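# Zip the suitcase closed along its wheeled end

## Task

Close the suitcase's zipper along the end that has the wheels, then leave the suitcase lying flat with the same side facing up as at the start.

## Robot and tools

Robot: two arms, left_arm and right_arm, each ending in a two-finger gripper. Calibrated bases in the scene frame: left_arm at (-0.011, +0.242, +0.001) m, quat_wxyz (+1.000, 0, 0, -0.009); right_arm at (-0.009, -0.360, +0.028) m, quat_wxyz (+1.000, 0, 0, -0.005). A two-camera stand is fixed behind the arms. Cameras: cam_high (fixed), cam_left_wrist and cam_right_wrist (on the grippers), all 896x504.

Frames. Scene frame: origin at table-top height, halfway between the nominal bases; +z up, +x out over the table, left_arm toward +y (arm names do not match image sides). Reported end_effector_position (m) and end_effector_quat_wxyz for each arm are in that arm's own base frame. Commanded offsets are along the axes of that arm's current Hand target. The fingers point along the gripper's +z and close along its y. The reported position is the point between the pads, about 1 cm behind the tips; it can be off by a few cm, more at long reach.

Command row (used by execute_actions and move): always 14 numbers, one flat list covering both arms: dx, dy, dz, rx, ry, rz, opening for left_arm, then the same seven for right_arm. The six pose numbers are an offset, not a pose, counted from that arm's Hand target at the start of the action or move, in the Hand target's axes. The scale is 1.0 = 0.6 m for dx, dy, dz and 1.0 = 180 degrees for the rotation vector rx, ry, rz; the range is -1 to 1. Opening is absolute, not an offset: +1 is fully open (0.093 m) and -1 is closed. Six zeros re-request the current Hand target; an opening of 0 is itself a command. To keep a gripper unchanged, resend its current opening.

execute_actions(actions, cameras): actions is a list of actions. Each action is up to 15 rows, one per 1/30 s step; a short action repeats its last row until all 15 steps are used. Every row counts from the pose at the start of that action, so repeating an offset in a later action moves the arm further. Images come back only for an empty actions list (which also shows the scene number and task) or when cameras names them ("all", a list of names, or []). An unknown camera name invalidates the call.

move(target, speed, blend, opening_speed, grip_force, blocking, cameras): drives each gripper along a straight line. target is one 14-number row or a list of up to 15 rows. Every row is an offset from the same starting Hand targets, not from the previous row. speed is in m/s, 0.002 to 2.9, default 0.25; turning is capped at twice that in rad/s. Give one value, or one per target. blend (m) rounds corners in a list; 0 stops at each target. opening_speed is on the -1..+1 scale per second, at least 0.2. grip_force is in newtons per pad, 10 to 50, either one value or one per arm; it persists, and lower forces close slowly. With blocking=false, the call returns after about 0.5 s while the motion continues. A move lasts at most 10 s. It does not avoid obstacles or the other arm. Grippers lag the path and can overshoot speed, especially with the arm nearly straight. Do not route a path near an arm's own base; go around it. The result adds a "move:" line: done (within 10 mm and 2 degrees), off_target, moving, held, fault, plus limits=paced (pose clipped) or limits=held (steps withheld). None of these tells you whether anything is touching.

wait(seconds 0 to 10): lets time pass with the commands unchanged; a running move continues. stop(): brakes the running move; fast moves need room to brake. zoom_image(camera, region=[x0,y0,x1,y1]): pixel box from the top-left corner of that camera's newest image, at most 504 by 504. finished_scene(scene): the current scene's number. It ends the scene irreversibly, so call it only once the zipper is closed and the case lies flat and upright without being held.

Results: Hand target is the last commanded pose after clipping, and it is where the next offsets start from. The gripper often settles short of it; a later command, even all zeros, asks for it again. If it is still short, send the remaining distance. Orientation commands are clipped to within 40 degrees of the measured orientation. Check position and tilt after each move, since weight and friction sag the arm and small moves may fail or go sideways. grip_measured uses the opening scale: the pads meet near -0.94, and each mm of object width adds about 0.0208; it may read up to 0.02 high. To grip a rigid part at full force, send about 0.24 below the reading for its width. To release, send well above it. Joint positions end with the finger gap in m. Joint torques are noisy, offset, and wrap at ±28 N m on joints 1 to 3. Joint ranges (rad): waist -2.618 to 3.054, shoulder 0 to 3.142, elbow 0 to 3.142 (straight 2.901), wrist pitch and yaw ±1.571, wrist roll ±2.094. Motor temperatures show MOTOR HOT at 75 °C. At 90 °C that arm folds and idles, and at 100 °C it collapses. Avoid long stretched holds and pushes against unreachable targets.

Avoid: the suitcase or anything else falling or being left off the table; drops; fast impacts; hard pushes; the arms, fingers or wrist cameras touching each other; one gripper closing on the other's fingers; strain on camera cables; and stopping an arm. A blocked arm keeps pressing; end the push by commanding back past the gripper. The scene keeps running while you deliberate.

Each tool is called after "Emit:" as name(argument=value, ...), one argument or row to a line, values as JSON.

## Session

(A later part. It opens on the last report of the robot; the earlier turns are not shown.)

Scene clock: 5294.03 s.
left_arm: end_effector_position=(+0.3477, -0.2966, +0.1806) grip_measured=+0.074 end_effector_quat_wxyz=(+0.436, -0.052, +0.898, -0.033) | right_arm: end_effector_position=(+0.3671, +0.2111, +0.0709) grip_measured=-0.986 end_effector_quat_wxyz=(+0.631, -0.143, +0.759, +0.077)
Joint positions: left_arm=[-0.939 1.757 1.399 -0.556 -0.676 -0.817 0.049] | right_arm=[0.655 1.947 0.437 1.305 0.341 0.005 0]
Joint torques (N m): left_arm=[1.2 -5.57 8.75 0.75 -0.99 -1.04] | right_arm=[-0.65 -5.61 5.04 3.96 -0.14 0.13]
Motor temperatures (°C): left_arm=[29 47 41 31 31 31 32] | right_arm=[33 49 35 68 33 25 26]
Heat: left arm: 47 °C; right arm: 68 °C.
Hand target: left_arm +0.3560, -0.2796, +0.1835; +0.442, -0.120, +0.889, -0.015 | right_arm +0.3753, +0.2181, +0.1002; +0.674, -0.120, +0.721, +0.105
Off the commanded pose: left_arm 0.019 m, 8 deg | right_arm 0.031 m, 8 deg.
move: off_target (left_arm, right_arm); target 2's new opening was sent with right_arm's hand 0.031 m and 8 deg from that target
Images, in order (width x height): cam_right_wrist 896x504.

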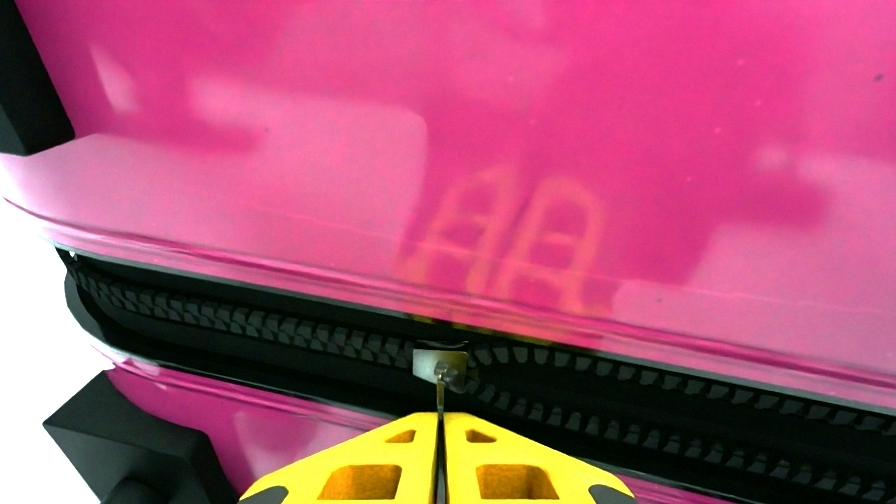

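Emit:
move(
  target=[-0.0123, 0.0657, 0.0013, 0, 0, 0, -0.3, -0.0163, -0.0762, 0.0052, 0, 0, 0, -1],
  speed=0.06,
  cameras=["cam_left_wrist", "cam_right_wrist"],
)

Scene clock: 5307.37 s.
left_arm: end_effector_position=(+0.3493, -0.2846, +0.1798) grip_measured=+0.074 end_effector_quat_wxyz=(+0.448, -0.048, +0.892, -0.043) | right_arm: end_effector_position=(+0.3699, +0.2149, +0.0724) grip_measured=-0.986 end_effector_quat_wxyz=(+0.615, -0.192, +0.749, +0.153)
Joint positions: left_arm=[-0.916 1.7 1.304 -0.461 -0.664 -0.769 0.049] | right_arm=[0.546 1.933 0.431 1.303 0.051 0.003 0]
Joint torques (N m): left_arm=[4.11 -10.33 4.03 0.49 -0.77 -0.92] | right_arm=[-3.67 -9.22 3.19 3.71 1.16 0]
Motor temperatures (°C): left_arm=[29 47 41 31 31 31 32] | right_arm=[32 49 36 70 32 25 26]
Heat: left arm: 47 °C; right arm: 70 °C.
Hand target: left_arm +0.3530, -0.2396, +0.1836; +0.442, -0.120, +0.889, -0.015 | right_arm +0.3933, +0.1760, +0.1102; +0.674, -0.120, +0.721, +0.105
Off the commanded pose: left_arm 0.045 m, 9 deg | right_arm 0.059 m, 12 deg.
move: off_target (left_arm, right_arm)
Images, in order (width x height): cam_left_wrist 896x504, cam_right_wrist 896x504.

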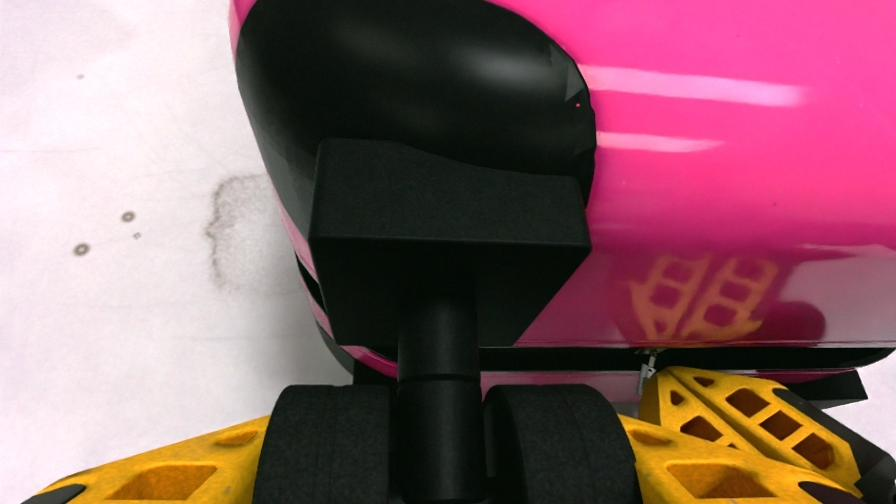

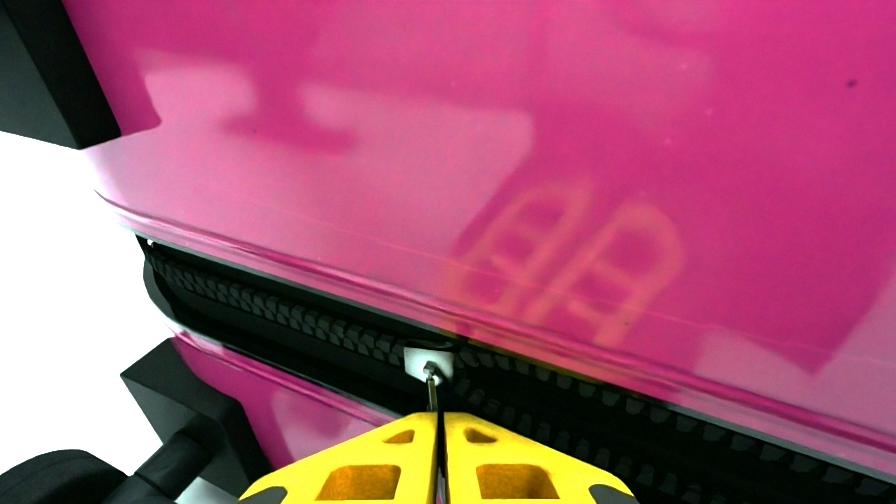

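Emit:
move(
  target=[-0.0085, 0.0495, 0, 0, 0, 0, -0.3, -0.019, -0.0698, -0.0032, 0.06, 0, 0, -1],
  speed=0.08,
  cameras=["cam_left_wrist", "cam_right_wrist"],
)

Scene clock: 5313.83 s.
left_arm: end_effector_position=(+0.3474, -0.2725, +0.1808) grip_measured=+0.074 end_effector_quat_wxyz=(+0.452, -0.041, +0.889, -0.063) | right_arm: end_effector_position=(+0.3750, +0.1983, +0.0793) grip_measured=-0.988 end_effector_quat_wxyz=(+0.630, -0.201, +0.744, +0.100)
Joint positions: left_arm=[-0.888 1.628 1.209 -0.38 -0.619 -0.723 0.049] | right_arm=[0.528 1.899 0.417 1.293 0.105 -0.086 0]
Joint torques (N m): left_arm=[5.86 -11.43 3.44 0.28 -0.89 -0.86] | right_arm=[-5.41 -10.61 3.45 3.47 1.94 0.96]
Motor temperatures (°C): left_arm=[29 48 41 31 30 31 32] | right_arm=[32 51 35 69 33 25 26]
Heat: left arm: 48 °C; right arm: 69 °C.
Hand target: left_arm +0.3501, -0.2097, +0.1836; +0.442, -0.120, +0.889, -0.015 | right_arm +0.4054, +0.1360, +0.1222; +0.682, -0.056, +0.728, +0.036
Off the commanded pose: left_arm 0.063 m, 11 deg | right_arm 0.082 m, 19 deg.
move: off_target (left_arm, right_arm)
Images, in order (width x height): cam_left_wrist 896x504, cam_right_wrist 896x504.

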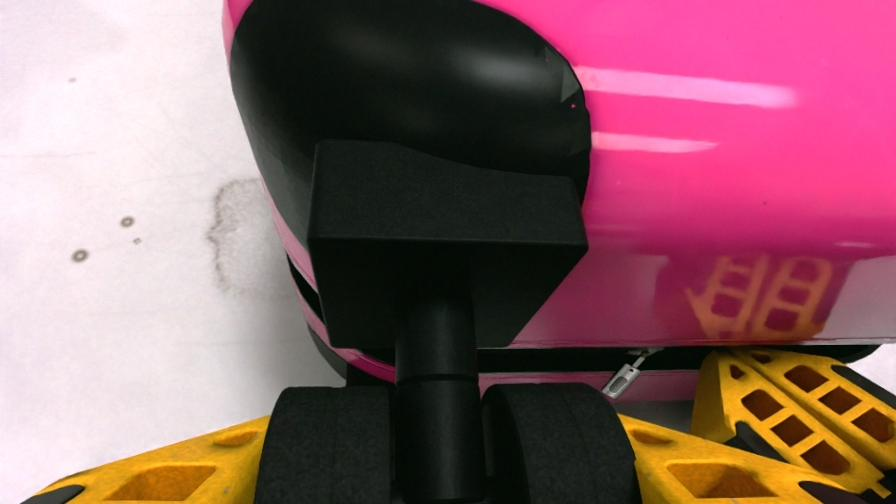

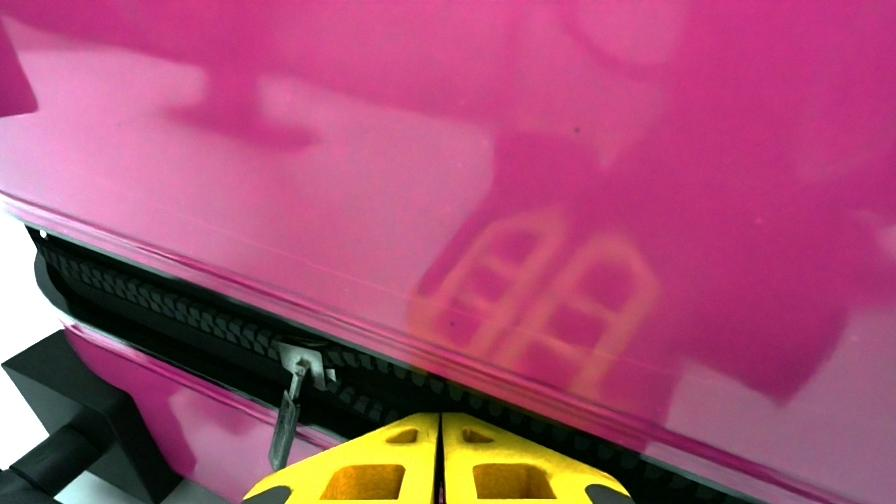

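Emit:
move(
  target=[
    [0.0185, -0.0848, -0.0035, 0, 0, 0, -0.3, 0.0207, 0.1182, -0.0208, -0.06, 0, 0, -1],
    [0.0185, -0.0848, -0.0035, 0, 0, 0, -0.3, 0.0207, 0.1182, -0.06, -0.06, 0, 0, -0.5],
  ],
  speed=0.1,
  cameras=["cam_left_wrist", "cam_right_wrist"],
)

Scene clock: 5353.07 s.
left_arm: end_effector_position=(+0.3449, -0.2774, +0.1799) grip_measured=+0.074 end_effector_quat_wxyz=(+0.437, -0.054, +0.897, -0.032) | right_arm: end_effector_position=(+0.3565, +0.1983, +0.0736) grip_measured=-0.502 end_effector_quat_wxyz=(+0.627, -0.151, +0.760, +0.078)
Joint positions: left_arm=[-0.914 1.693 1.318 -0.526 -0.665 -0.795 0.049] | right_arm=[0.632 1.885 0.371 1.3 0.306 -0.007 0.021]
Joint torques (N m): left_arm=[1.07 -5.08 8.72 0.78 -0.96 -1.03] | right_arm=[0.29 -7.83 3.36 3.87 0.01 0.21]
Motor temperatures (°C): left_arm=[31 53 38 31 30 31 32] | right_arm=[33 61 34 71 37 26 26]
Heat: left arm: 53 °C; right arm: 71 °C.
Hand target: left_arm +0.3521, -0.2617, +0.1830; +0.442, -0.120, +0.889, -0.015 | right_arm +0.3596, +0.2012, +0.1105; +0.674, -0.120, +0.721, +0.105
Off the commanded pose: left_arm 0.018 m, 8 deg | right_arm 0.037 m, 8 deg.
move: off_target (left_arm, right_arm); target 2's new opening was sent with right_arm's hand 0.037 m and 8 deg from that target
Images, in order (width x height): cam_left_wrist 896x504, cam_right_wrist 896x504.

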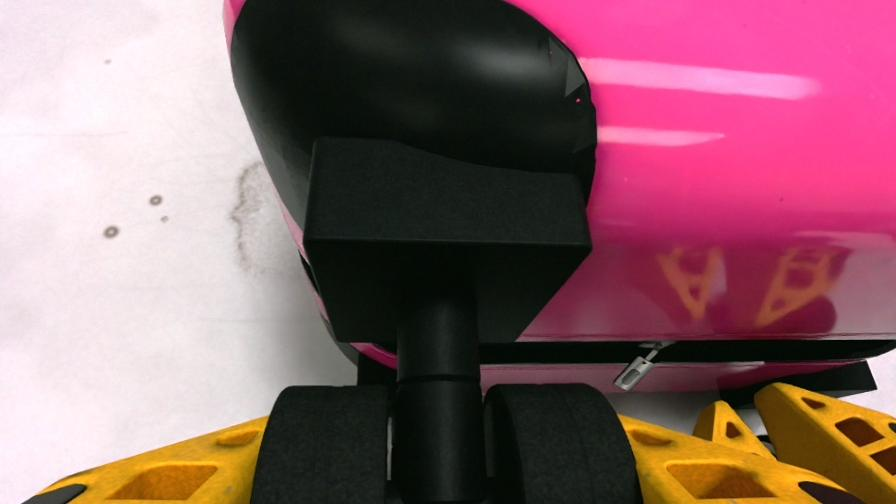

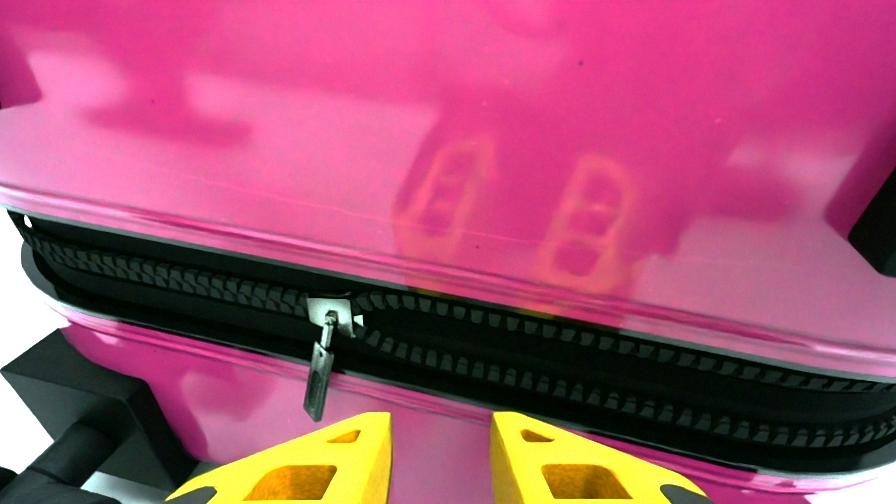

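Emit:
move(
  target=[0, 0, 0, 0, 0, 0, -0.3, -0.0167, -0.0638, -0.2335, 0, 0.4, 0, -0.5],
  speed=0.25,
)

Scene clock: 5361.93 s.
left_arm: end_effector_position=(+0.3446, -0.2778, +0.1800) grip_measured=+0.074 end_effector_quat_wxyz=(+0.437, -0.054, +0.897, -0.032) | right_arm: end_effector_position=(+0.2396, +0.1201, +0.1244) grip_measured=-0.502 end_effector_quat_wxyz=(+0.125, -0.158, +0.980, +0.012)
Joint positions: left_arm=[-0.916 1.693 1.318 -0.526 -0.667 -0.797 0.049] | right_arm=[0.503 1.332 1.049 -1.045 0.062 0.177 0.021]
Joint torques (N m): left_arm=[1.16 -5.07 8.76 0.77 -0.96 -1.02] | right_arm=[-0.66 -3.06 8.47 0.87 -0.11 0.02]
Motor temperatures (°C): left_arm=[30 51 39 31 31 31 32] | right_arm=[33 58 35 68 35 26 26]
Heat: left arm: 51 °C; right arm: 68 °C.
Hand target: left_arm +0.3521, -0.2617, +0.1830; +0.442, -0.120, +0.889, -0.015 | right_arm +0.2396, +0.1213, +0.1306; +0.121, -0.159, +0.980, +0.014
Off the commanded pose: left_arm 0.018 m, 8 deg | right_arm 0.006 m, 0 deg.
move: off_target (left_arm)

Emit:
move(
  target=[0, 0, 0, 0, 0, 0, -0.3, -0.2005, 0.1118, 0.0892, -0.0099, -0.4001, -0.0035, -0.5],
  speed=0.25,
  cameras=["cam_right_wrist"],
)

Scene clock: 5400.47 s.
left_arm: end_effector_position=(+0.3446, -0.2778, +0.1800) grip_measured=+0.074 end_effector_quat_wxyz=(+0.437, -0.054, +0.897, -0.032) | right_arm: end_effector_position=(+0.3368, +0.2233, +0.0831) grip_measured=-0.502 end_effector_quat_wxyz=(+0.635, -0.146, +0.751, +0.102)
Joint positions: left_arm=[-0.916 1.693 1.318 -0.526 -0.667 -0.797 0.049] | right_arm=[0.743 1.866 0.362 1.317 0.385 0.039 0.021]
Joint torques (N m): left_arm=[1.2 -5.07 8.76 0.76 -0.96 -1.02] | right_arm=[-0.17 -5.15 3.95 3.85 -0.06 -0.11]
Motor temperatures (°C): left_arm=[29 45 41 31 31 31 32] | right_arm=[31 48 39 54 32 26 26]
Heat: left arm: 45 °C; right arm: 54 °C.
Hand target: left_arm +0.3521, -0.2617, +0.1830; +0.442, -0.120, +0.889, -0.015 | right_arm +0.3417, +0.2255, +0.1071; +0.672, -0.127, +0.720, +0.118
Off the commanded pose: left_arm 0.018 m, 8 deg | right_arm 0.025 m, 6 deg.
move: off_target (left_arm, right_arm)
Images, in order (width x height): cam_right_wrist 896x504.

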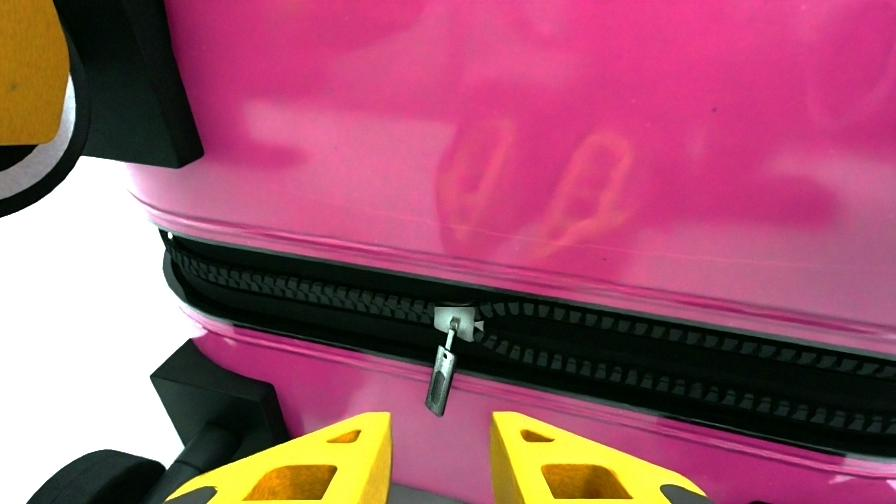

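Emit:
move(
  target=[
    [0, 0, 0, 0, 0, 0, -0.3, -0.006, -0.002, 0.068, 0, 0, 0, -0.5],
    [0, 0, 0, 0, 0, 0, -0.3, -0.006, -0.002, 0.068, 0, 0, 0, -1],
  ],
  speed=0.1,
  cameras=["cam_right_wrist"],
)

Scene clock: 5412.93 s.
left_arm: end_effector_position=(+0.3470, -0.2742, +0.1808) grip_measured=+0.074 end_effector_quat_wxyz=(+0.442, -0.069, +0.894, -0.026) | right_arm: end_effector_position=(+0.3734, +0.2353, +0.0952) grip_measured=-0.988 end_effector_quat_wxyz=(+0.656, -0.131, +0.736, +0.109)
Joint positions: left_arm=[-0.914 1.7 1.325 -0.535 -0.693 -0.823 0.049] | right_arm=[0.694 1.944 0.502 1.317 0.35 0.031 0]
Joint torques (N m): left_arm=[1.1 -5.5 8.66 0.74 -0.71 -0.82] | right_arm=[-0.59 -5.82 5.74 3.01 -0.18 -0.1]
Motor temperatures (°C): left_arm=[29 44 41 31 31 31 32] | right_arm=[30 48 38 61 32 26 26]
Heat: left arm: 44 °C; right arm: 61 °C.
Hand target: left_arm +0.3521, -0.2617, +0.1830; +0.442, -0.120, +0.889, -0.015 | right_arm +0.3805, +0.2384, +0.1079; +0.672, -0.127, +0.720, +0.118
Off the commanded pose: left_arm 0.014 m, 6 deg | right_arm 0.015 m, 3 deg.
move: off_target (left_arm, right_arm); target 2's new opening was sent with right_arm's hand 0.018 m and 3 deg from that target
Images, in order (width x height): cam_right_wrist 896x504.

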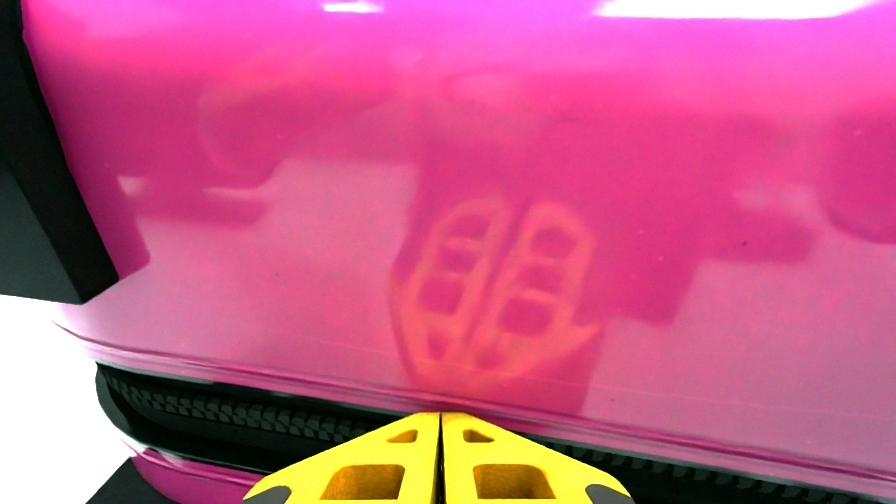

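Emit:
move(
  target=[
    [0, 0, 0, 0, 0, 0, -0.3, 0, 0, 0, 0, 0, 0, -0.5],
    [0, 0, 0, 0, 0, 0, -0.3, 0.018, 0.003, -0.028, 0, 0, 0, -0.5],
  ],
  speed=0.1,
  cameras=["cam_right_wrist"],
)

Scene clock: 5418.53 s.
left_arm: end_effector_position=(+0.3471, -0.2743, +0.1801) grip_measured=+0.074 end_effector_quat_wxyz=(+0.442, -0.070, +0.894, -0.025) | right_arm: end_effector_position=(+0.3608, +0.2326, +0.0754) grip_measured=-0.502 end_effector_quat_wxyz=(+0.636, -0.146, +0.751, +0.102)
Joint positions: left_arm=[-0.914 1.702 1.325 -0.535 -0.693 -0.824 0.049] | right_arm=[0.707 1.959 0.459 1.317 0.35 0.031 0.021]
Joint torques (N m): left_arm=[1.11 -5.57 8.59 0.75 -0.72 -0.8] | right_arm=[0.2 -5.71 3.29 3.86 0.06 0.01]
Motor temperatures (°C): left_arm=[29 44 41 31 31 31 32] | right_arm=[30 48 38 61 32 26 26]
Heat: left arm: 44 °C; right arm: 61 °C.
Hand target: left_arm +0.3521, -0.2617, +0.1830; +0.442, -0.120, +0.889, -0.015 | right_arm +0.3635, +0.2341, +0.0983; +0.672, -0.127, +0.720, +0.118
Off the commanded pose: left_arm 0.014 m, 6 deg | right_arm 0.023 m, 6 deg.
move: off_target (left_arm, right_arm)
Images, in order (width x height): cam_right_wrist 896x504.

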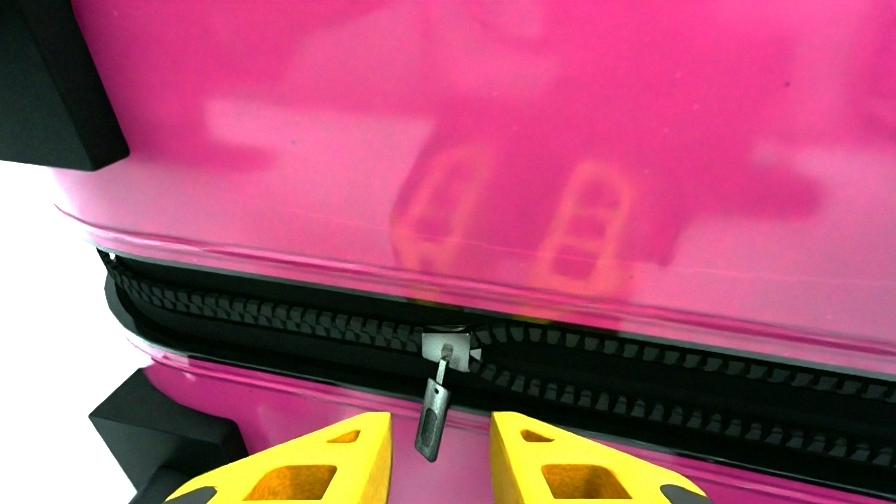

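Emit:
move(
  target=[
    [0, 0, 0, 0, 0, 0, -0.3, -0.004, 0.001, 0.036, 0, 0, 0, -0.5],
    [0, 0, 0, 0, 0, 0, -0.3, -0.004, 0.001, 0.036, 0, 0, 0, -1],
  ],
  speed=0.1,
  cameras=["cam_right_wrist"],
)

Scene clock: 5430.27 s.
left_arm: end_effector_position=(+0.3471, -0.2743, +0.1801) grip_measured=+0.074 end_effector_quat_wxyz=(+0.442, -0.070, +0.894, -0.025) | right_arm: end_effector_position=(+0.3772, +0.2376, +0.0808) grip_measured=-0.986 end_effector_quat_wxyz=(+0.646, -0.136, +0.744, +0.102)
Joint positions: left_arm=[-0.914 1.702 1.325 -0.535 -0.693 -0.824 0.049] | right_arm=[0.692 1.994 0.523 1.317 0.35 0.029 0]
Joint torques (N m): left_arm=[1.07 -5.57 8.61 0.75 -0.72 -0.8] | right_arm=[-0.55 -6.01 5.31 3.37 -0.15 -0.1]
Motor temperatures (°C): left_arm=[29 44 42 31 30 31 32] | right_arm=[30 47 37 64 31 25 26]
Heat: left arm: 44 °C; right arm: 64 °C.
Hand target: left_arm +0.3521, -0.2617, +0.1830; +0.442, -0.120, +0.889, -0.015 | right_arm +0.3837, +0.2421, +0.0992; +0.672, -0.127, +0.720, +0.118
Off the commanded pose: left_arm 0.014 m, 6 deg | right_arm 0.020 m, 5 deg.
move: off_target (left_arm, right_arm); target 2's new opening was sent with right_arm's hand 0.020 m and 5 deg from that target
Images, in order (width x height): cam_right_wrist 896x504.

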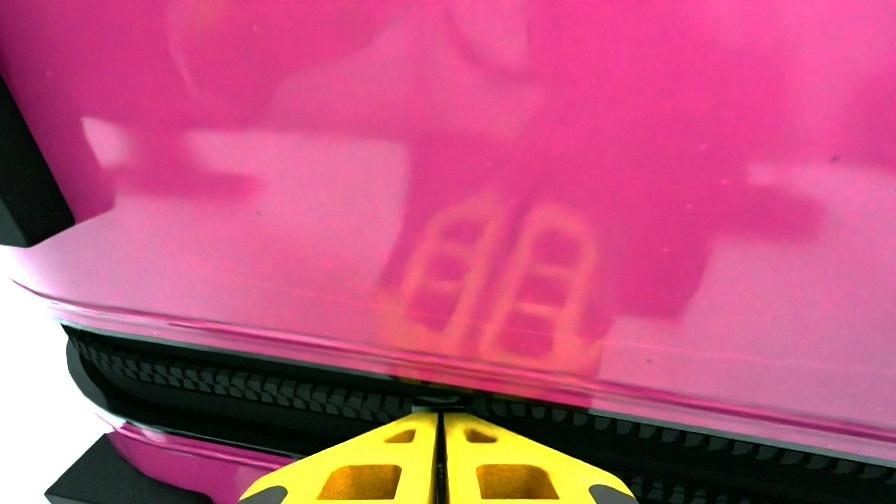

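Emit:
move(
  target=[-0.0162, 0.082, 0.0027, 0, 0, 0, -0.3, 0.001, -0.1332, -0.0137, 0.055, 0, 0, -1],
  speed=0.08,
)

Scene clock: 5438.27 s.
left_arm: end_effector_position=(+0.3460, -0.2596, +0.1801) grip_measured=+0.074 end_effector_quat_wxyz=(+0.447, -0.046, +0.892, -0.047) | right_arm: end_effector_position=(+0.3718, +0.2377, +0.0796) grip_measured=-0.986 end_effector_quat_wxyz=(+0.630, -0.180, +0.739, +0.156)
Joint positions: left_arm=[-0.875 1.61 1.201 -0.42 -0.629 -0.726 0.049] | right_arm=[0.622 1.968 0.483 1.325 0.138 0.026 0]
Joint torques (N m): left_arm=[4.7 -9.89 4 0.54 -0.81 -0.87] | right_arm=[-6.71 -7.34 0.94 3.7 2.04 -0.12]
Motor temperatures (°C): left_arm=[29 45 42 31 30 31 33] | right_arm=[30 48 36 64 32 25 26]
Heat: left arm: 45 °C; right arm: 64 °C.
Hand target: left_arm +0.3492, -0.2116, +0.1831; +0.442, -0.120, +0.889, -0.015 | right_arm +0.4033, +0.1642, +0.0991; +0.680, -0.069, +0.728, +0.056
Off the commanded pose: left_arm 0.048 m, 9 deg | right_arm 0.082 m, 18 deg.
move: off_target (left_arm, right_arm)

Emit:
move(
  target=[-0.0075, 0.0412, 0.0007, 0, 0, 0, -0.3, 0.0005, -0.0678, 0.0045, 0.03, 0, 0, -1],
  speed=0.08,
  cameras=["cam_left_wrist", "cam_right_wrist"],
)

Scene clock: 5448.23 s.
left_arm: end_effector_position=(+0.3451, -0.2534, +0.1797) grip_measured=+0.074 end_effector_quat_wxyz=(+0.451, -0.028, +0.890, -0.065) | right_arm: end_effector_position=(+0.3679, +0.2285, +0.0798) grip_measured=-0.986 end_effector_quat_wxyz=(+0.629, -0.201, +0.736, +0.150)
Joint positions: left_arm=[-0.85 1.558 1.128 -0.343 -0.578 -0.663 0.049] | right_arm=[0.589 1.942 0.448 1.328 0.086 -0.018 0]
Joint torques (N m): left_arm=[6.39 -11.18 3.47 0.31 -0.98 -1] | right_arm=[-9.87 -6.49 0.42 3.92 2.65 0.36]
Motor temperatures (°C): left_arm=[29 47 41 31 30 31 33] | right_arm=[32 49 35 65 35 25 26]
Heat: left arm: 47 °C; right arm: 65 °C.
Hand target: left_arm +0.3472, -0.1866, +0.1831; +0.442, -0.120, +0.889, -0.015 | right_arm +0.4131, +0.1246, +0.0992; +0.683, -0.037, +0.729, +0.022
Off the commanded pose: left_arm 0.067 m, 12 deg | right_arm 0.115 m, 25 deg.
move: off_target (left_arm, right_arm)
Images, in order (width x height): cam_left_wrist 896x504, cam_right_wrist 896x504.

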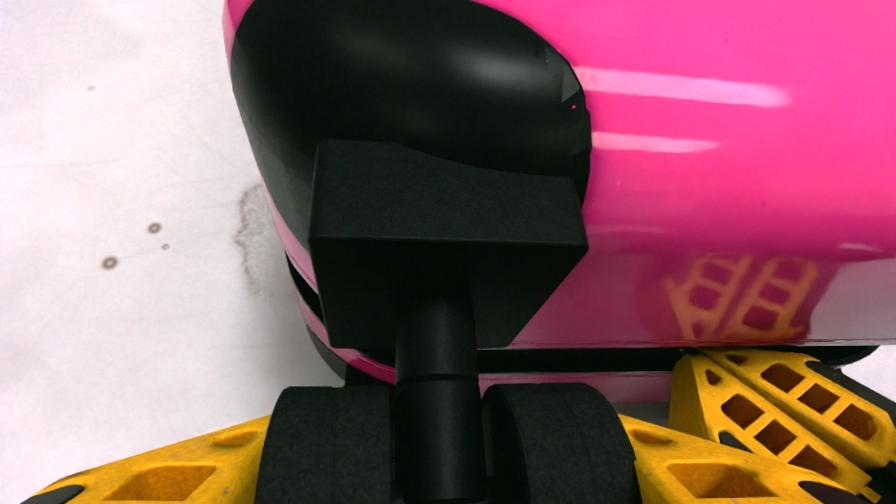

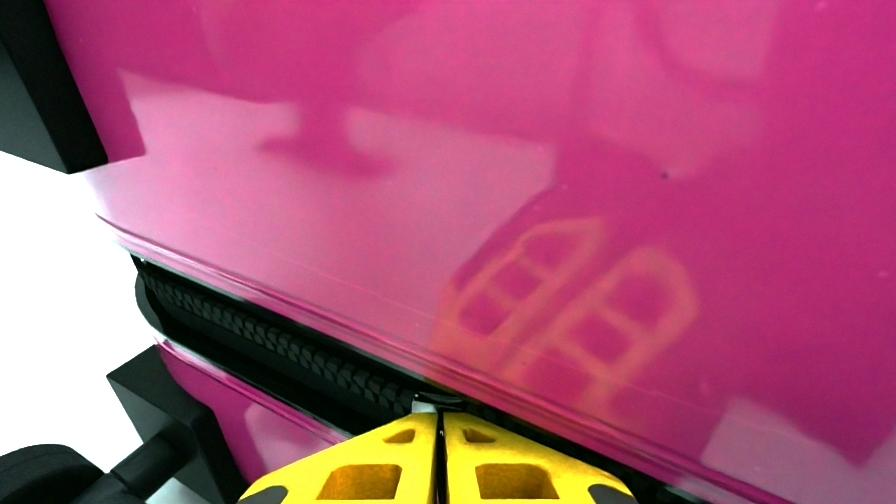

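Emit:
move(
  target=[0, 0.01, 0, 0, 0, 0, -0.3, 0.0008, -0.0835, 0.0113, 0.05, 0, 0, -1],
  speed=0.08,
)

Scene clock: 5464.87 s.
left_arm: end_effector_position=(+0.3447, -0.2557, +0.1795) grip_measured=+0.074 end_effector_quat_wxyz=(+0.453, -0.023, +0.888, -0.073) | right_arm: end_effector_position=(+0.3671, +0.2222, +0.0796) grip_measured=-0.986 end_effector_quat_wxyz=(+0.630, -0.217, +0.733, +0.140)
Joint positions: left_arm=[-0.85 1.551 1.112 -0.316 -0.566 -0.653 0.049] | right_arm=[0.568 1.932 0.431 1.331 0.06 -0.06 0]
Joint torques (N m): left_arm=[7.05 -11.82 2.95 0.18 -1.05 -1.01] | right_arm=[-13.31 -6.61 -0.92 4.1 3.54 0.73]
Motor temperatures (°C): left_arm=[31 48 39 30 31 31 33] | right_arm=[37 49 34 71 41 26 26]
Heat: left arm: 48 °C; right arm: 71 °C.
Hand target: left_arm +0.3460, -0.1808, +0.1823; +0.442, -0.120, +0.889, -0.015 | right_arm +0.4239, +0.0752, +0.0992; +0.684, +0.017, +0.729, -0.036
Off the commanded pose: left_arm 0.075 m, 13 deg | right_arm 0.159 m, 34 deg.
move: off_target (left_arm, right_arm)

Emit:
execute_actions(
  actions=[],
  cameras=["cam_high", "cam_left_wrist", "cam_right_wrist"],
)

Scene clock: 5471.17 s.
left_arm: end_effector_position=(+0.3447, -0.2557, +0.1795) grip_measured=+0.074 end_effector_quat_wxyz=(+0.453, -0.023, +0.888, -0.073) | right_arm: end_effector_position=(+0.3671, +0.2222, +0.0796) grip_measured=-0.986 end_effector_quat_wxyz=(+0.630, -0.217, +0.733, +0.140)
Joint positions: left_arm=[-0.85 1.551 1.112 -0.316 -0.566 -0.653 0.049] | right_arm=[0.568 1.932 0.431 1.331 0.06 -0.06 0]
Joint velocities: within noise
Joint torques (N m): left_arm=[7.04 -11.88 2.96 0.18 -1.04 -1.01] | right_arm=[-13.35 -6.8 -0.76 4.11 3.51 0.73]
Motor temperatures (°C): left_arm=[31 49 39 30 31 31 33] | right_arm=[40 49 34 74 45 26 26]
Heat: left arm: 49 °C; right arm: 74 °C.
Hand target: left_arm +0.3460, -0.1808, +0.1823; +0.442, -0.120, +0.889, -0.015 | right_arm +0.4239, +0.0752, +0.0992; +0.684, +0.017, +0.729, -0.036
Tool commands: left_gripper/opening=-0.3 right_gripper/opening=-1.0
Off the commanded pose: left_arm 0.075 m, 13 deg | right_arm 0.159 m, 34 deg.

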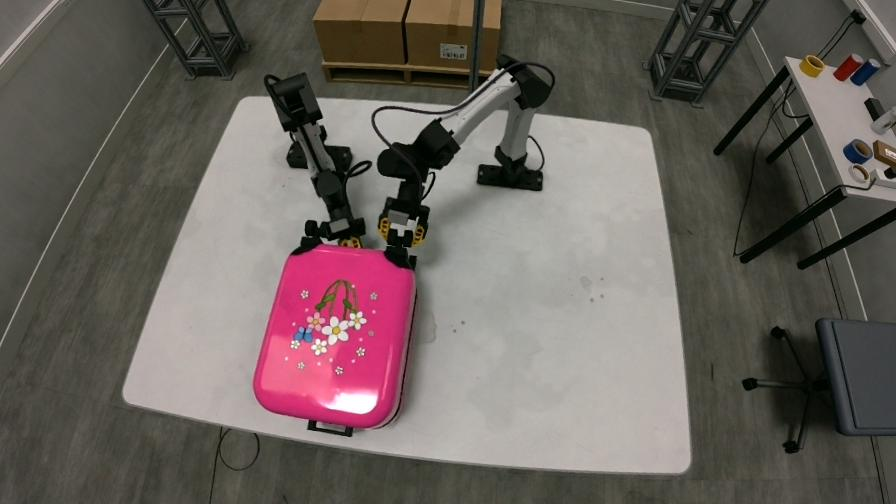

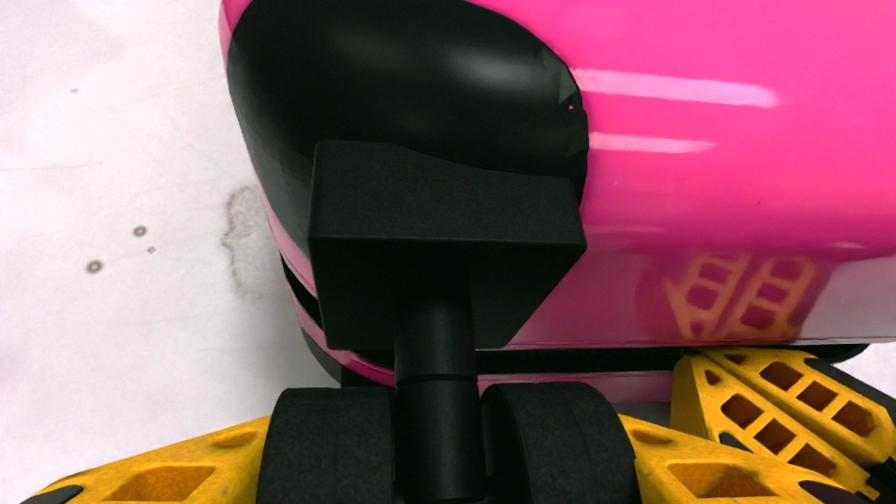

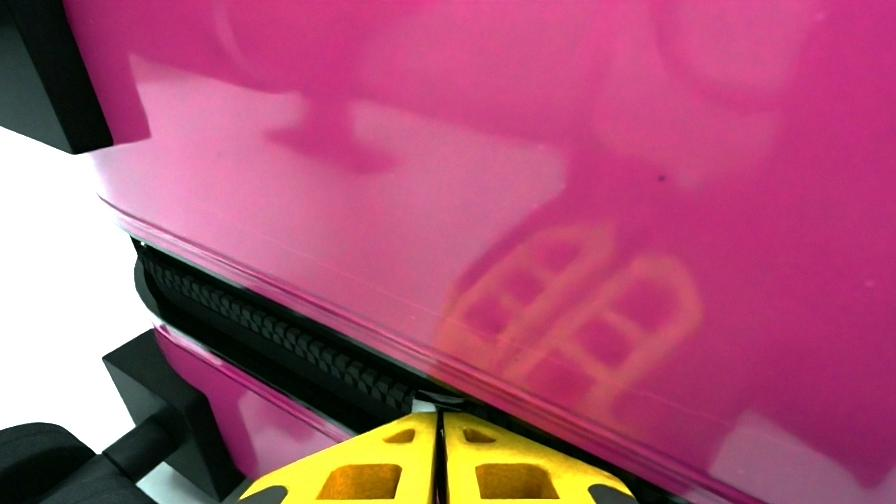

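Emit:
move(
  target=[0.0193, -0.1033, -0.0022, 0, 0, 0, -0.3, -0.0047, 0.2462, -0.1022, -0.122, 0, 0, -1],
  speed=0.12,
)

Scene clock: 5545.17 s.
left_arm: end_effector_position=(+0.3430, -0.2630, +0.1802) grip_measured=+0.074 end_effector_quat_wxyz=(+0.438, -0.045, +0.897, -0.037) | right_arm: end_effector_position=(+0.3678, +0.2241, +0.0819) grip_measured=-0.986 end_effector_quat_wxyz=(+0.646, -0.140, +0.745, +0.086)
Joint positions: left_arm=[-0.888 1.631 1.244 -0.483 -0.638 -0.749 0.049] | right_arm=[0.688 1.953 0.463 1.328 0.366 0.005 0]
Joint torques (N m): left_arm=[1.26 -4.7 8.55 0.8 -1.05 -1.14] | right_arm=[0.28 -5.67 5.12 3.46 0.07 0.21]
Motor temperatures (°C): left_arm=[34 55 37 30 31 31 33] | right_arm=[61 48 32 87 64 26 26]
Heat: left arm: 55 °C; right arm: 87 °C. Fold the right arm in close to its base, or ease its load, before you think long.
Hand target: left_arm +0.3506, -0.2437, +0.1822; +0.442, -0.120, +0.889, -0.015 | right_arm +0.3740, +0.2272, +0.1016; +0.674, -0.113, +0.722, +0.104
Off the commanded pose: left_arm 0.021 m, 9 deg | right_arm 0.021 m, 6 deg.
MOTOR HOT: joint 4 (wrist pitch) of the right arm reports 87 °C; the controller's stop level is 90 °C. To cool a motor, set the load down, stop pushing, or move to a pose that needs little force.
move: off_target (left_arm, right_arm)

Emit:
move(
  target=[
    [0, 0, 0, 0, 0, 0, -0.3, 0, 0, 0, 0, 0, 0, -0.5],
    [0, 0, 0, 0, 0, 0, -0.3, 0, 0, -0.067, 0, 0.05, 0, -0.5],
    [0, 0, 0, 0, 0, 0, -0.3, -0.0285, -0.0863, -0.2642, 0, 0.4, 0, -0.5],
  ],
  speed=[0.3, 0.3, 0.3],
  blend=[0, 0.03, 0],
)

Scene clock: 5555.40 s.
left_arm: end_effector_position=(+0.3430, -0.2630, +0.1802) grip_measured=+0.074 end_effector_quat_wxyz=(+0.438, -0.045, +0.897, -0.037) | right_arm: end_effector_position=(+0.2396, +0.1294, +0.1235) grip_measured=-0.502 end_effector_quat_wxyz=(+0.124, -0.148, +0.981, +0.016)
Joint positions: left_arm=[-0.888 1.631 1.244 -0.483 -0.638 -0.749 0.049] | right_arm=[0.534 1.35 1.06 -1.039 0.063 0.227 0.021]
Joint torques (N m): left_arm=[1.26 -4.68 8.58 0.79 -1.04 -1.14] | right_arm=[-0.49 -3.02 8.4 0.94 -0.03 -0.13]
Motor temperatures (°C): left_arm=[32 53 39 30 31 32 33] | right_arm=[55 48 33 80 56 26 26]
Heat: left arm: 53 °C; right arm: 80 °C. Fold the right arm in close to its base, or ease its load, before you think long.
Hand target: left_arm +0.3506, -0.2437, +0.1822; +0.442, -0.120, +0.889, -0.015 | right_arm +0.2402, +0.1303, +0.1297; +0.121, -0.153, +0.981, +0.017
Off the commanded pose: left_arm 0.021 m, 9 deg | right_arm 0.006 m, 1 deg.
MOTOR HOT: still on. Joint 4 (wrist pitch) of the right arm reports 80 °C.
move: off_target (left_arm)

Emit:
move(
  target=[0, 0, 0, 0, 0, 0, -0.3, -0.1767, 0.0992, 0.0975, 0.0343, -0.3991, 0.0303, -0.5],
  speed=0.25,
  cameras=["cam_high", "cam_right_wrist"],
)

Scene clock: 5600.80 s.
left_arm: end_effector_position=(+0.3430, -0.2630, +0.1802) grip_measured=+0.074 end_effector_quat_wxyz=(+0.438, -0.045, +0.897, -0.037) | right_arm: end_effector_position=(+0.3295, +0.2213, +0.0793) grip_measured=-0.502 end_effector_quat_wxyz=(+0.651, -0.087, +0.753, +0.040)
Joint positions: left_arm=[-0.888 1.631 1.244 -0.483 -0.638 -0.749 0.049] | right_arm=[0.859 1.925 0.393 1.34 0.674 0.068 0.021]
Joint torques (N m): left_arm=[1.25 -4.67 8.64 0.79 -1.04 -1.14] | right_arm=[-0.28 -5.03 3.43 3.66 0.05 -0.08]
Motor temperatures (°C): left_arm=[30 46 42 31 31 32 33] | right_arm=[41 44 40 58 44 26 26]
Heat: left arm: 46 °C; right arm: 58 °C.
Hand target: left_arm +0.3506, -0.2437, +0.1822; +0.442, -0.120, +0.889, -0.015 | right_arm +0.3336, +0.2224, +0.0985; +0.679, -0.063, +0.729, +0.059
Off the commanded pose: left_arm 0.021 m, 9 deg | right_arm 0.020 m, 6 deg.
MOTOR HOT: cleared for the motors of the right arm.
move: off_target (left_arm, right_arm)
Images, in order (width x height): cam_high 896x504, cam_right_wrist 896x504.

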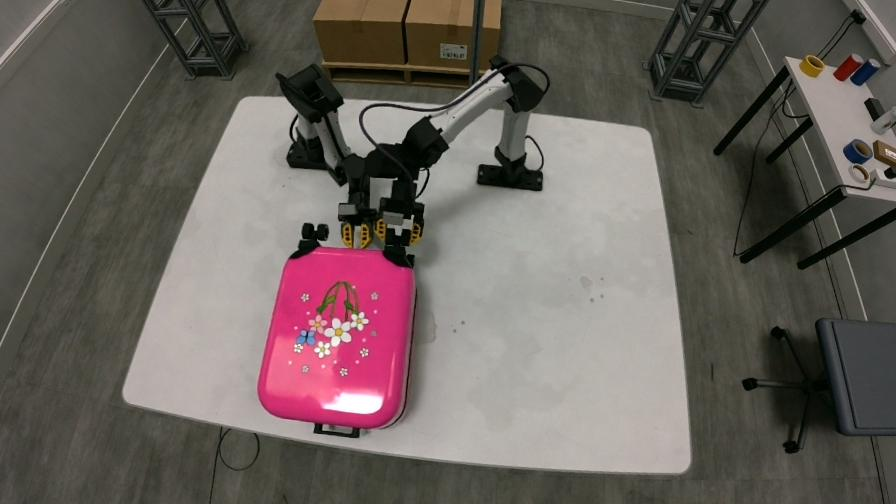

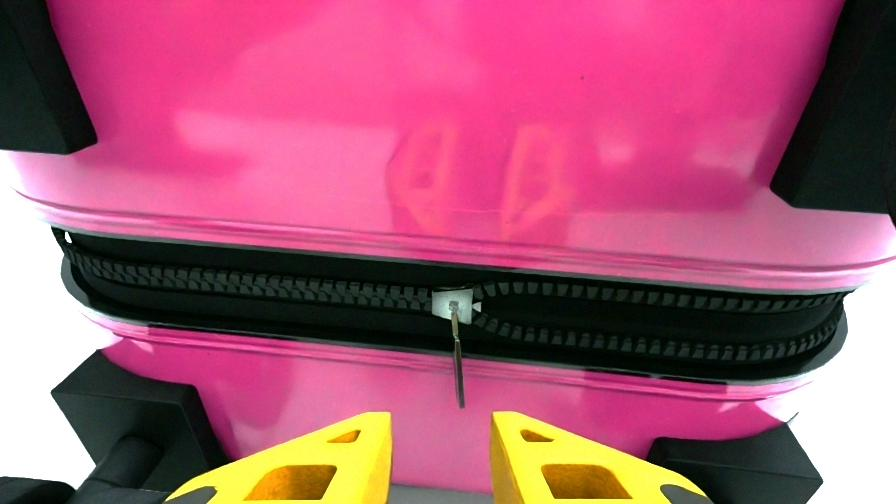

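Emit:
move(
  target=[
    [0, 0, 0, 0, 0, 0, -0.3, -0.006, 0, 0.074, 0, 0, 0, -0.5],
    [0, 0, 0, 0, 0, 0, -0.3, -0.006, 0, 0.074, 0, 0, 0, -1],
  ],
  speed=0.1,
  cameras=["cam_right_wrist"],
)

Scene clock: 5614.80 s.
left_arm: end_effector_position=(+0.3435, -0.2623, +0.1804) grip_measured=+0.074 end_effector_quat_wxyz=(+0.439, -0.049, +0.896, -0.036) | right_arm: end_effector_position=(+0.3712, +0.2249, +0.0886) grip_measured=-0.988 end_effector_quat_wxyz=(+0.666, -0.067, +0.741, +0.046)
Joint positions: left_arm=[-0.888 1.633 1.246 -0.484 -0.644 -0.755 0.049] | right_arm=[0.767 1.994 0.523 1.34 0.605 0.054 0]
Joint torques (N m): left_arm=[1.25 -4.77 8.58 0.78 -0.99 -1.1] | right_arm=[-0.55 -6.16 5.67 2.84 -0.18 -0.04]
Motor temperatures (°C): left_arm=[30 45 42 31 31 32 33] | right_arm=[39 44 38 63 43 26 26]
Heat: left arm: 45 °C; right arm: 63 °C.
Hand target: left_arm +0.3506, -0.2437, +0.1822; +0.442, -0.120, +0.889, -0.015 | right_arm +0.3775, +0.2302, +0.0990; +0.679, -0.063, +0.729, +0.059
Off the commanded pose: left_arm 0.020 m, 8 deg | right_arm 0.013 m, 3 deg.
move: off_target (left_arm, right_arm); target 2's new opening was sent with right_arm's hand 0.014 m and 3 deg from that target
Images, in order (width x height): cam_right_wrist 896x504.

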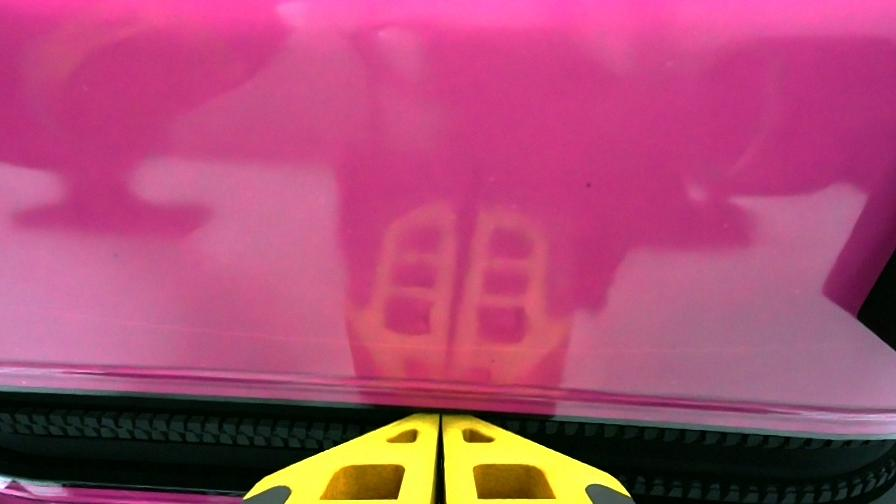

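Emit:
move(
  target=[
    [0, 0, 0, 0, 0, 0, -0.3, 0, 0, 0, 0, 0, 0, -0.5],
    [0, 0, 0, 0, 0, 0, -0.3, 0.0135, 0, -0.008, 0, 0, 0, -0.5],
  ],
  speed=0.1,
  cameras=["cam_right_wrist"],
)

Scene clock: 5621.83 s.
left_arm: end_effector_position=(+0.3435, -0.2623, +0.1804) grip_measured=+0.074 end_effector_quat_wxyz=(+0.439, -0.049, +0.896, -0.036) | right_arm: end_effector_position=(+0.3700, +0.2271, +0.0766) grip_measured=-0.502 end_effector_quat_wxyz=(+0.657, -0.078, +0.748, +0.045)
Joint positions: left_arm=[-0.888 1.633 1.246 -0.484 -0.644 -0.755 0.049] | right_arm=[0.767 2.024 0.523 1.34 0.588 0.054 0.021]
Joint torques (N m): left_arm=[1.26 -4.75 8.59 0.78 -0.98 -1.1] | right_arm=[0.02 -6.06 3.89 3.38 0.02 -0.04]
Motor temperatures (°C): left_arm=[30 45 42 31 31 32 33] | right_arm=[38 45 37 62 42 26 26]
Heat: left arm: 45 °C; right arm: 62 °C.
Hand target: left_arm +0.3506, -0.2437, +0.1822; +0.442, -0.120, +0.889, -0.015 | right_arm +0.3722, +0.2292, +0.0913; +0.679, -0.063, +0.729, +0.059
Off the commanded pose: left_arm 0.020 m, 8 deg | right_arm 0.015 m, 4 deg.
move: off_target (left_arm, right_arm)
Images, in order (width x height): cam_right_wrist 896x504.

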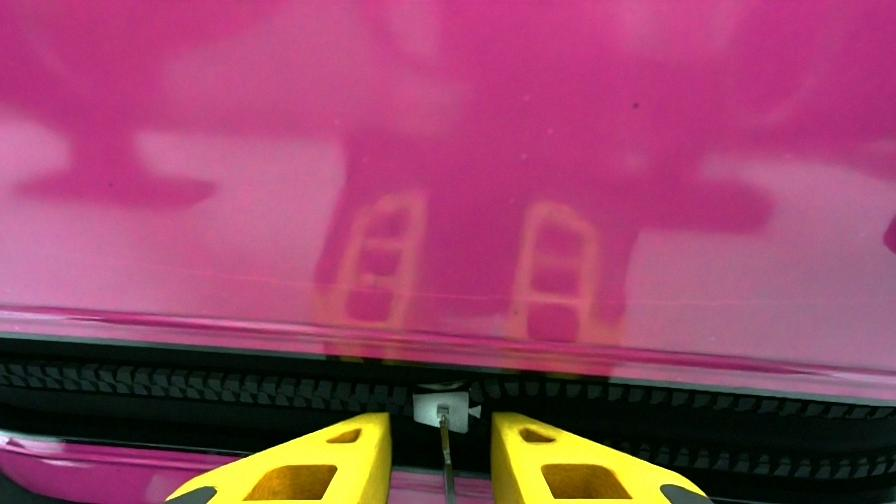

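Emit:
move(
  target=[
    [0, 0, 0, 0, 0, 0, -0.3, 0, -0.002, 0.012, 0, 0, 0, -0.5],
    [0, 0, 0, 0, 0, 0, -0.3, 0, -0.002, 0.012, 0, 0, 0, -1],
  ],
  speed=0.1,
  cameras=["cam_right_wrist"],
)

Scene clock: 5629.93 s.
left_arm: end_effector_position=(+0.3437, -0.2623, +0.1803) grip_measured=+0.074 end_effector_quat_wxyz=(+0.439, -0.050, +0.896, -0.035) | right_arm: end_effector_position=(+0.3719, +0.2268, +0.0746) grip_measured=-0.985 end_effector_quat_wxyz=(+0.656, -0.079, +0.749, +0.044)
Joint positions: left_arm=[-0.888 1.634 1.247 -0.486 -0.645 -0.758 0.049] | right_arm=[0.763 2.033 0.529 1.34 0.585 0.052 0]
Joint torques (N m): left_arm=[1.28 -4.83 8.51 0.78 -0.97 -1.09] | right_arm=[-0.59 -5.64 4.82 3.31 -0.11 -0.03]
Motor temperatures (°C): left_arm=[29 45 41 31 31 32 33] | right_arm=[37 46 36 64 42 26 26]
Heat: left arm: 45 °C; right arm: 64 °C.
Hand target: left_arm +0.3506, -0.2437, +0.1822; +0.442, -0.120, +0.889, -0.015 | right_arm +0.3795, +0.2293, +0.0908; +0.679, -0.063, +0.729, +0.059
Off the commanded pose: left_arm 0.020 m, 8 deg | right_arm 0.018 m, 4 deg.
move: off_target (left_arm, right_arm); target 2's new opening was sent with right_arm's hand 0.017 m and 4 deg from that target
Images, in order (width x height): cam_right_wrist 896x504.

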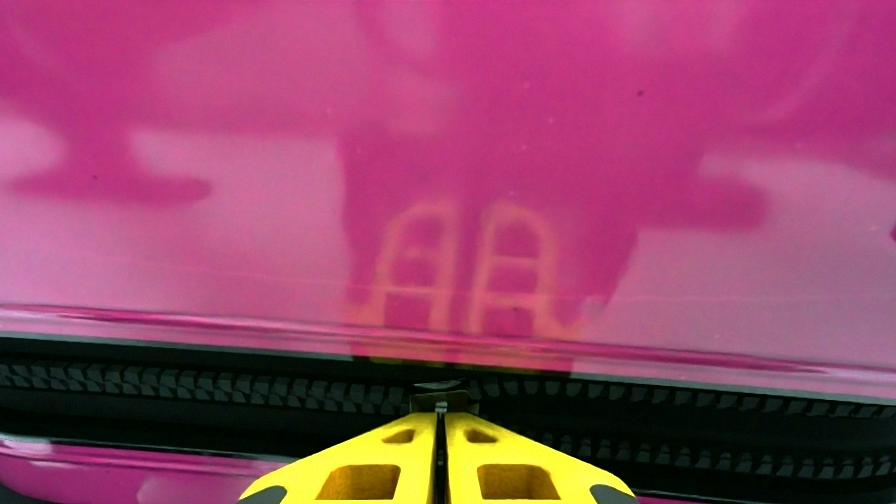

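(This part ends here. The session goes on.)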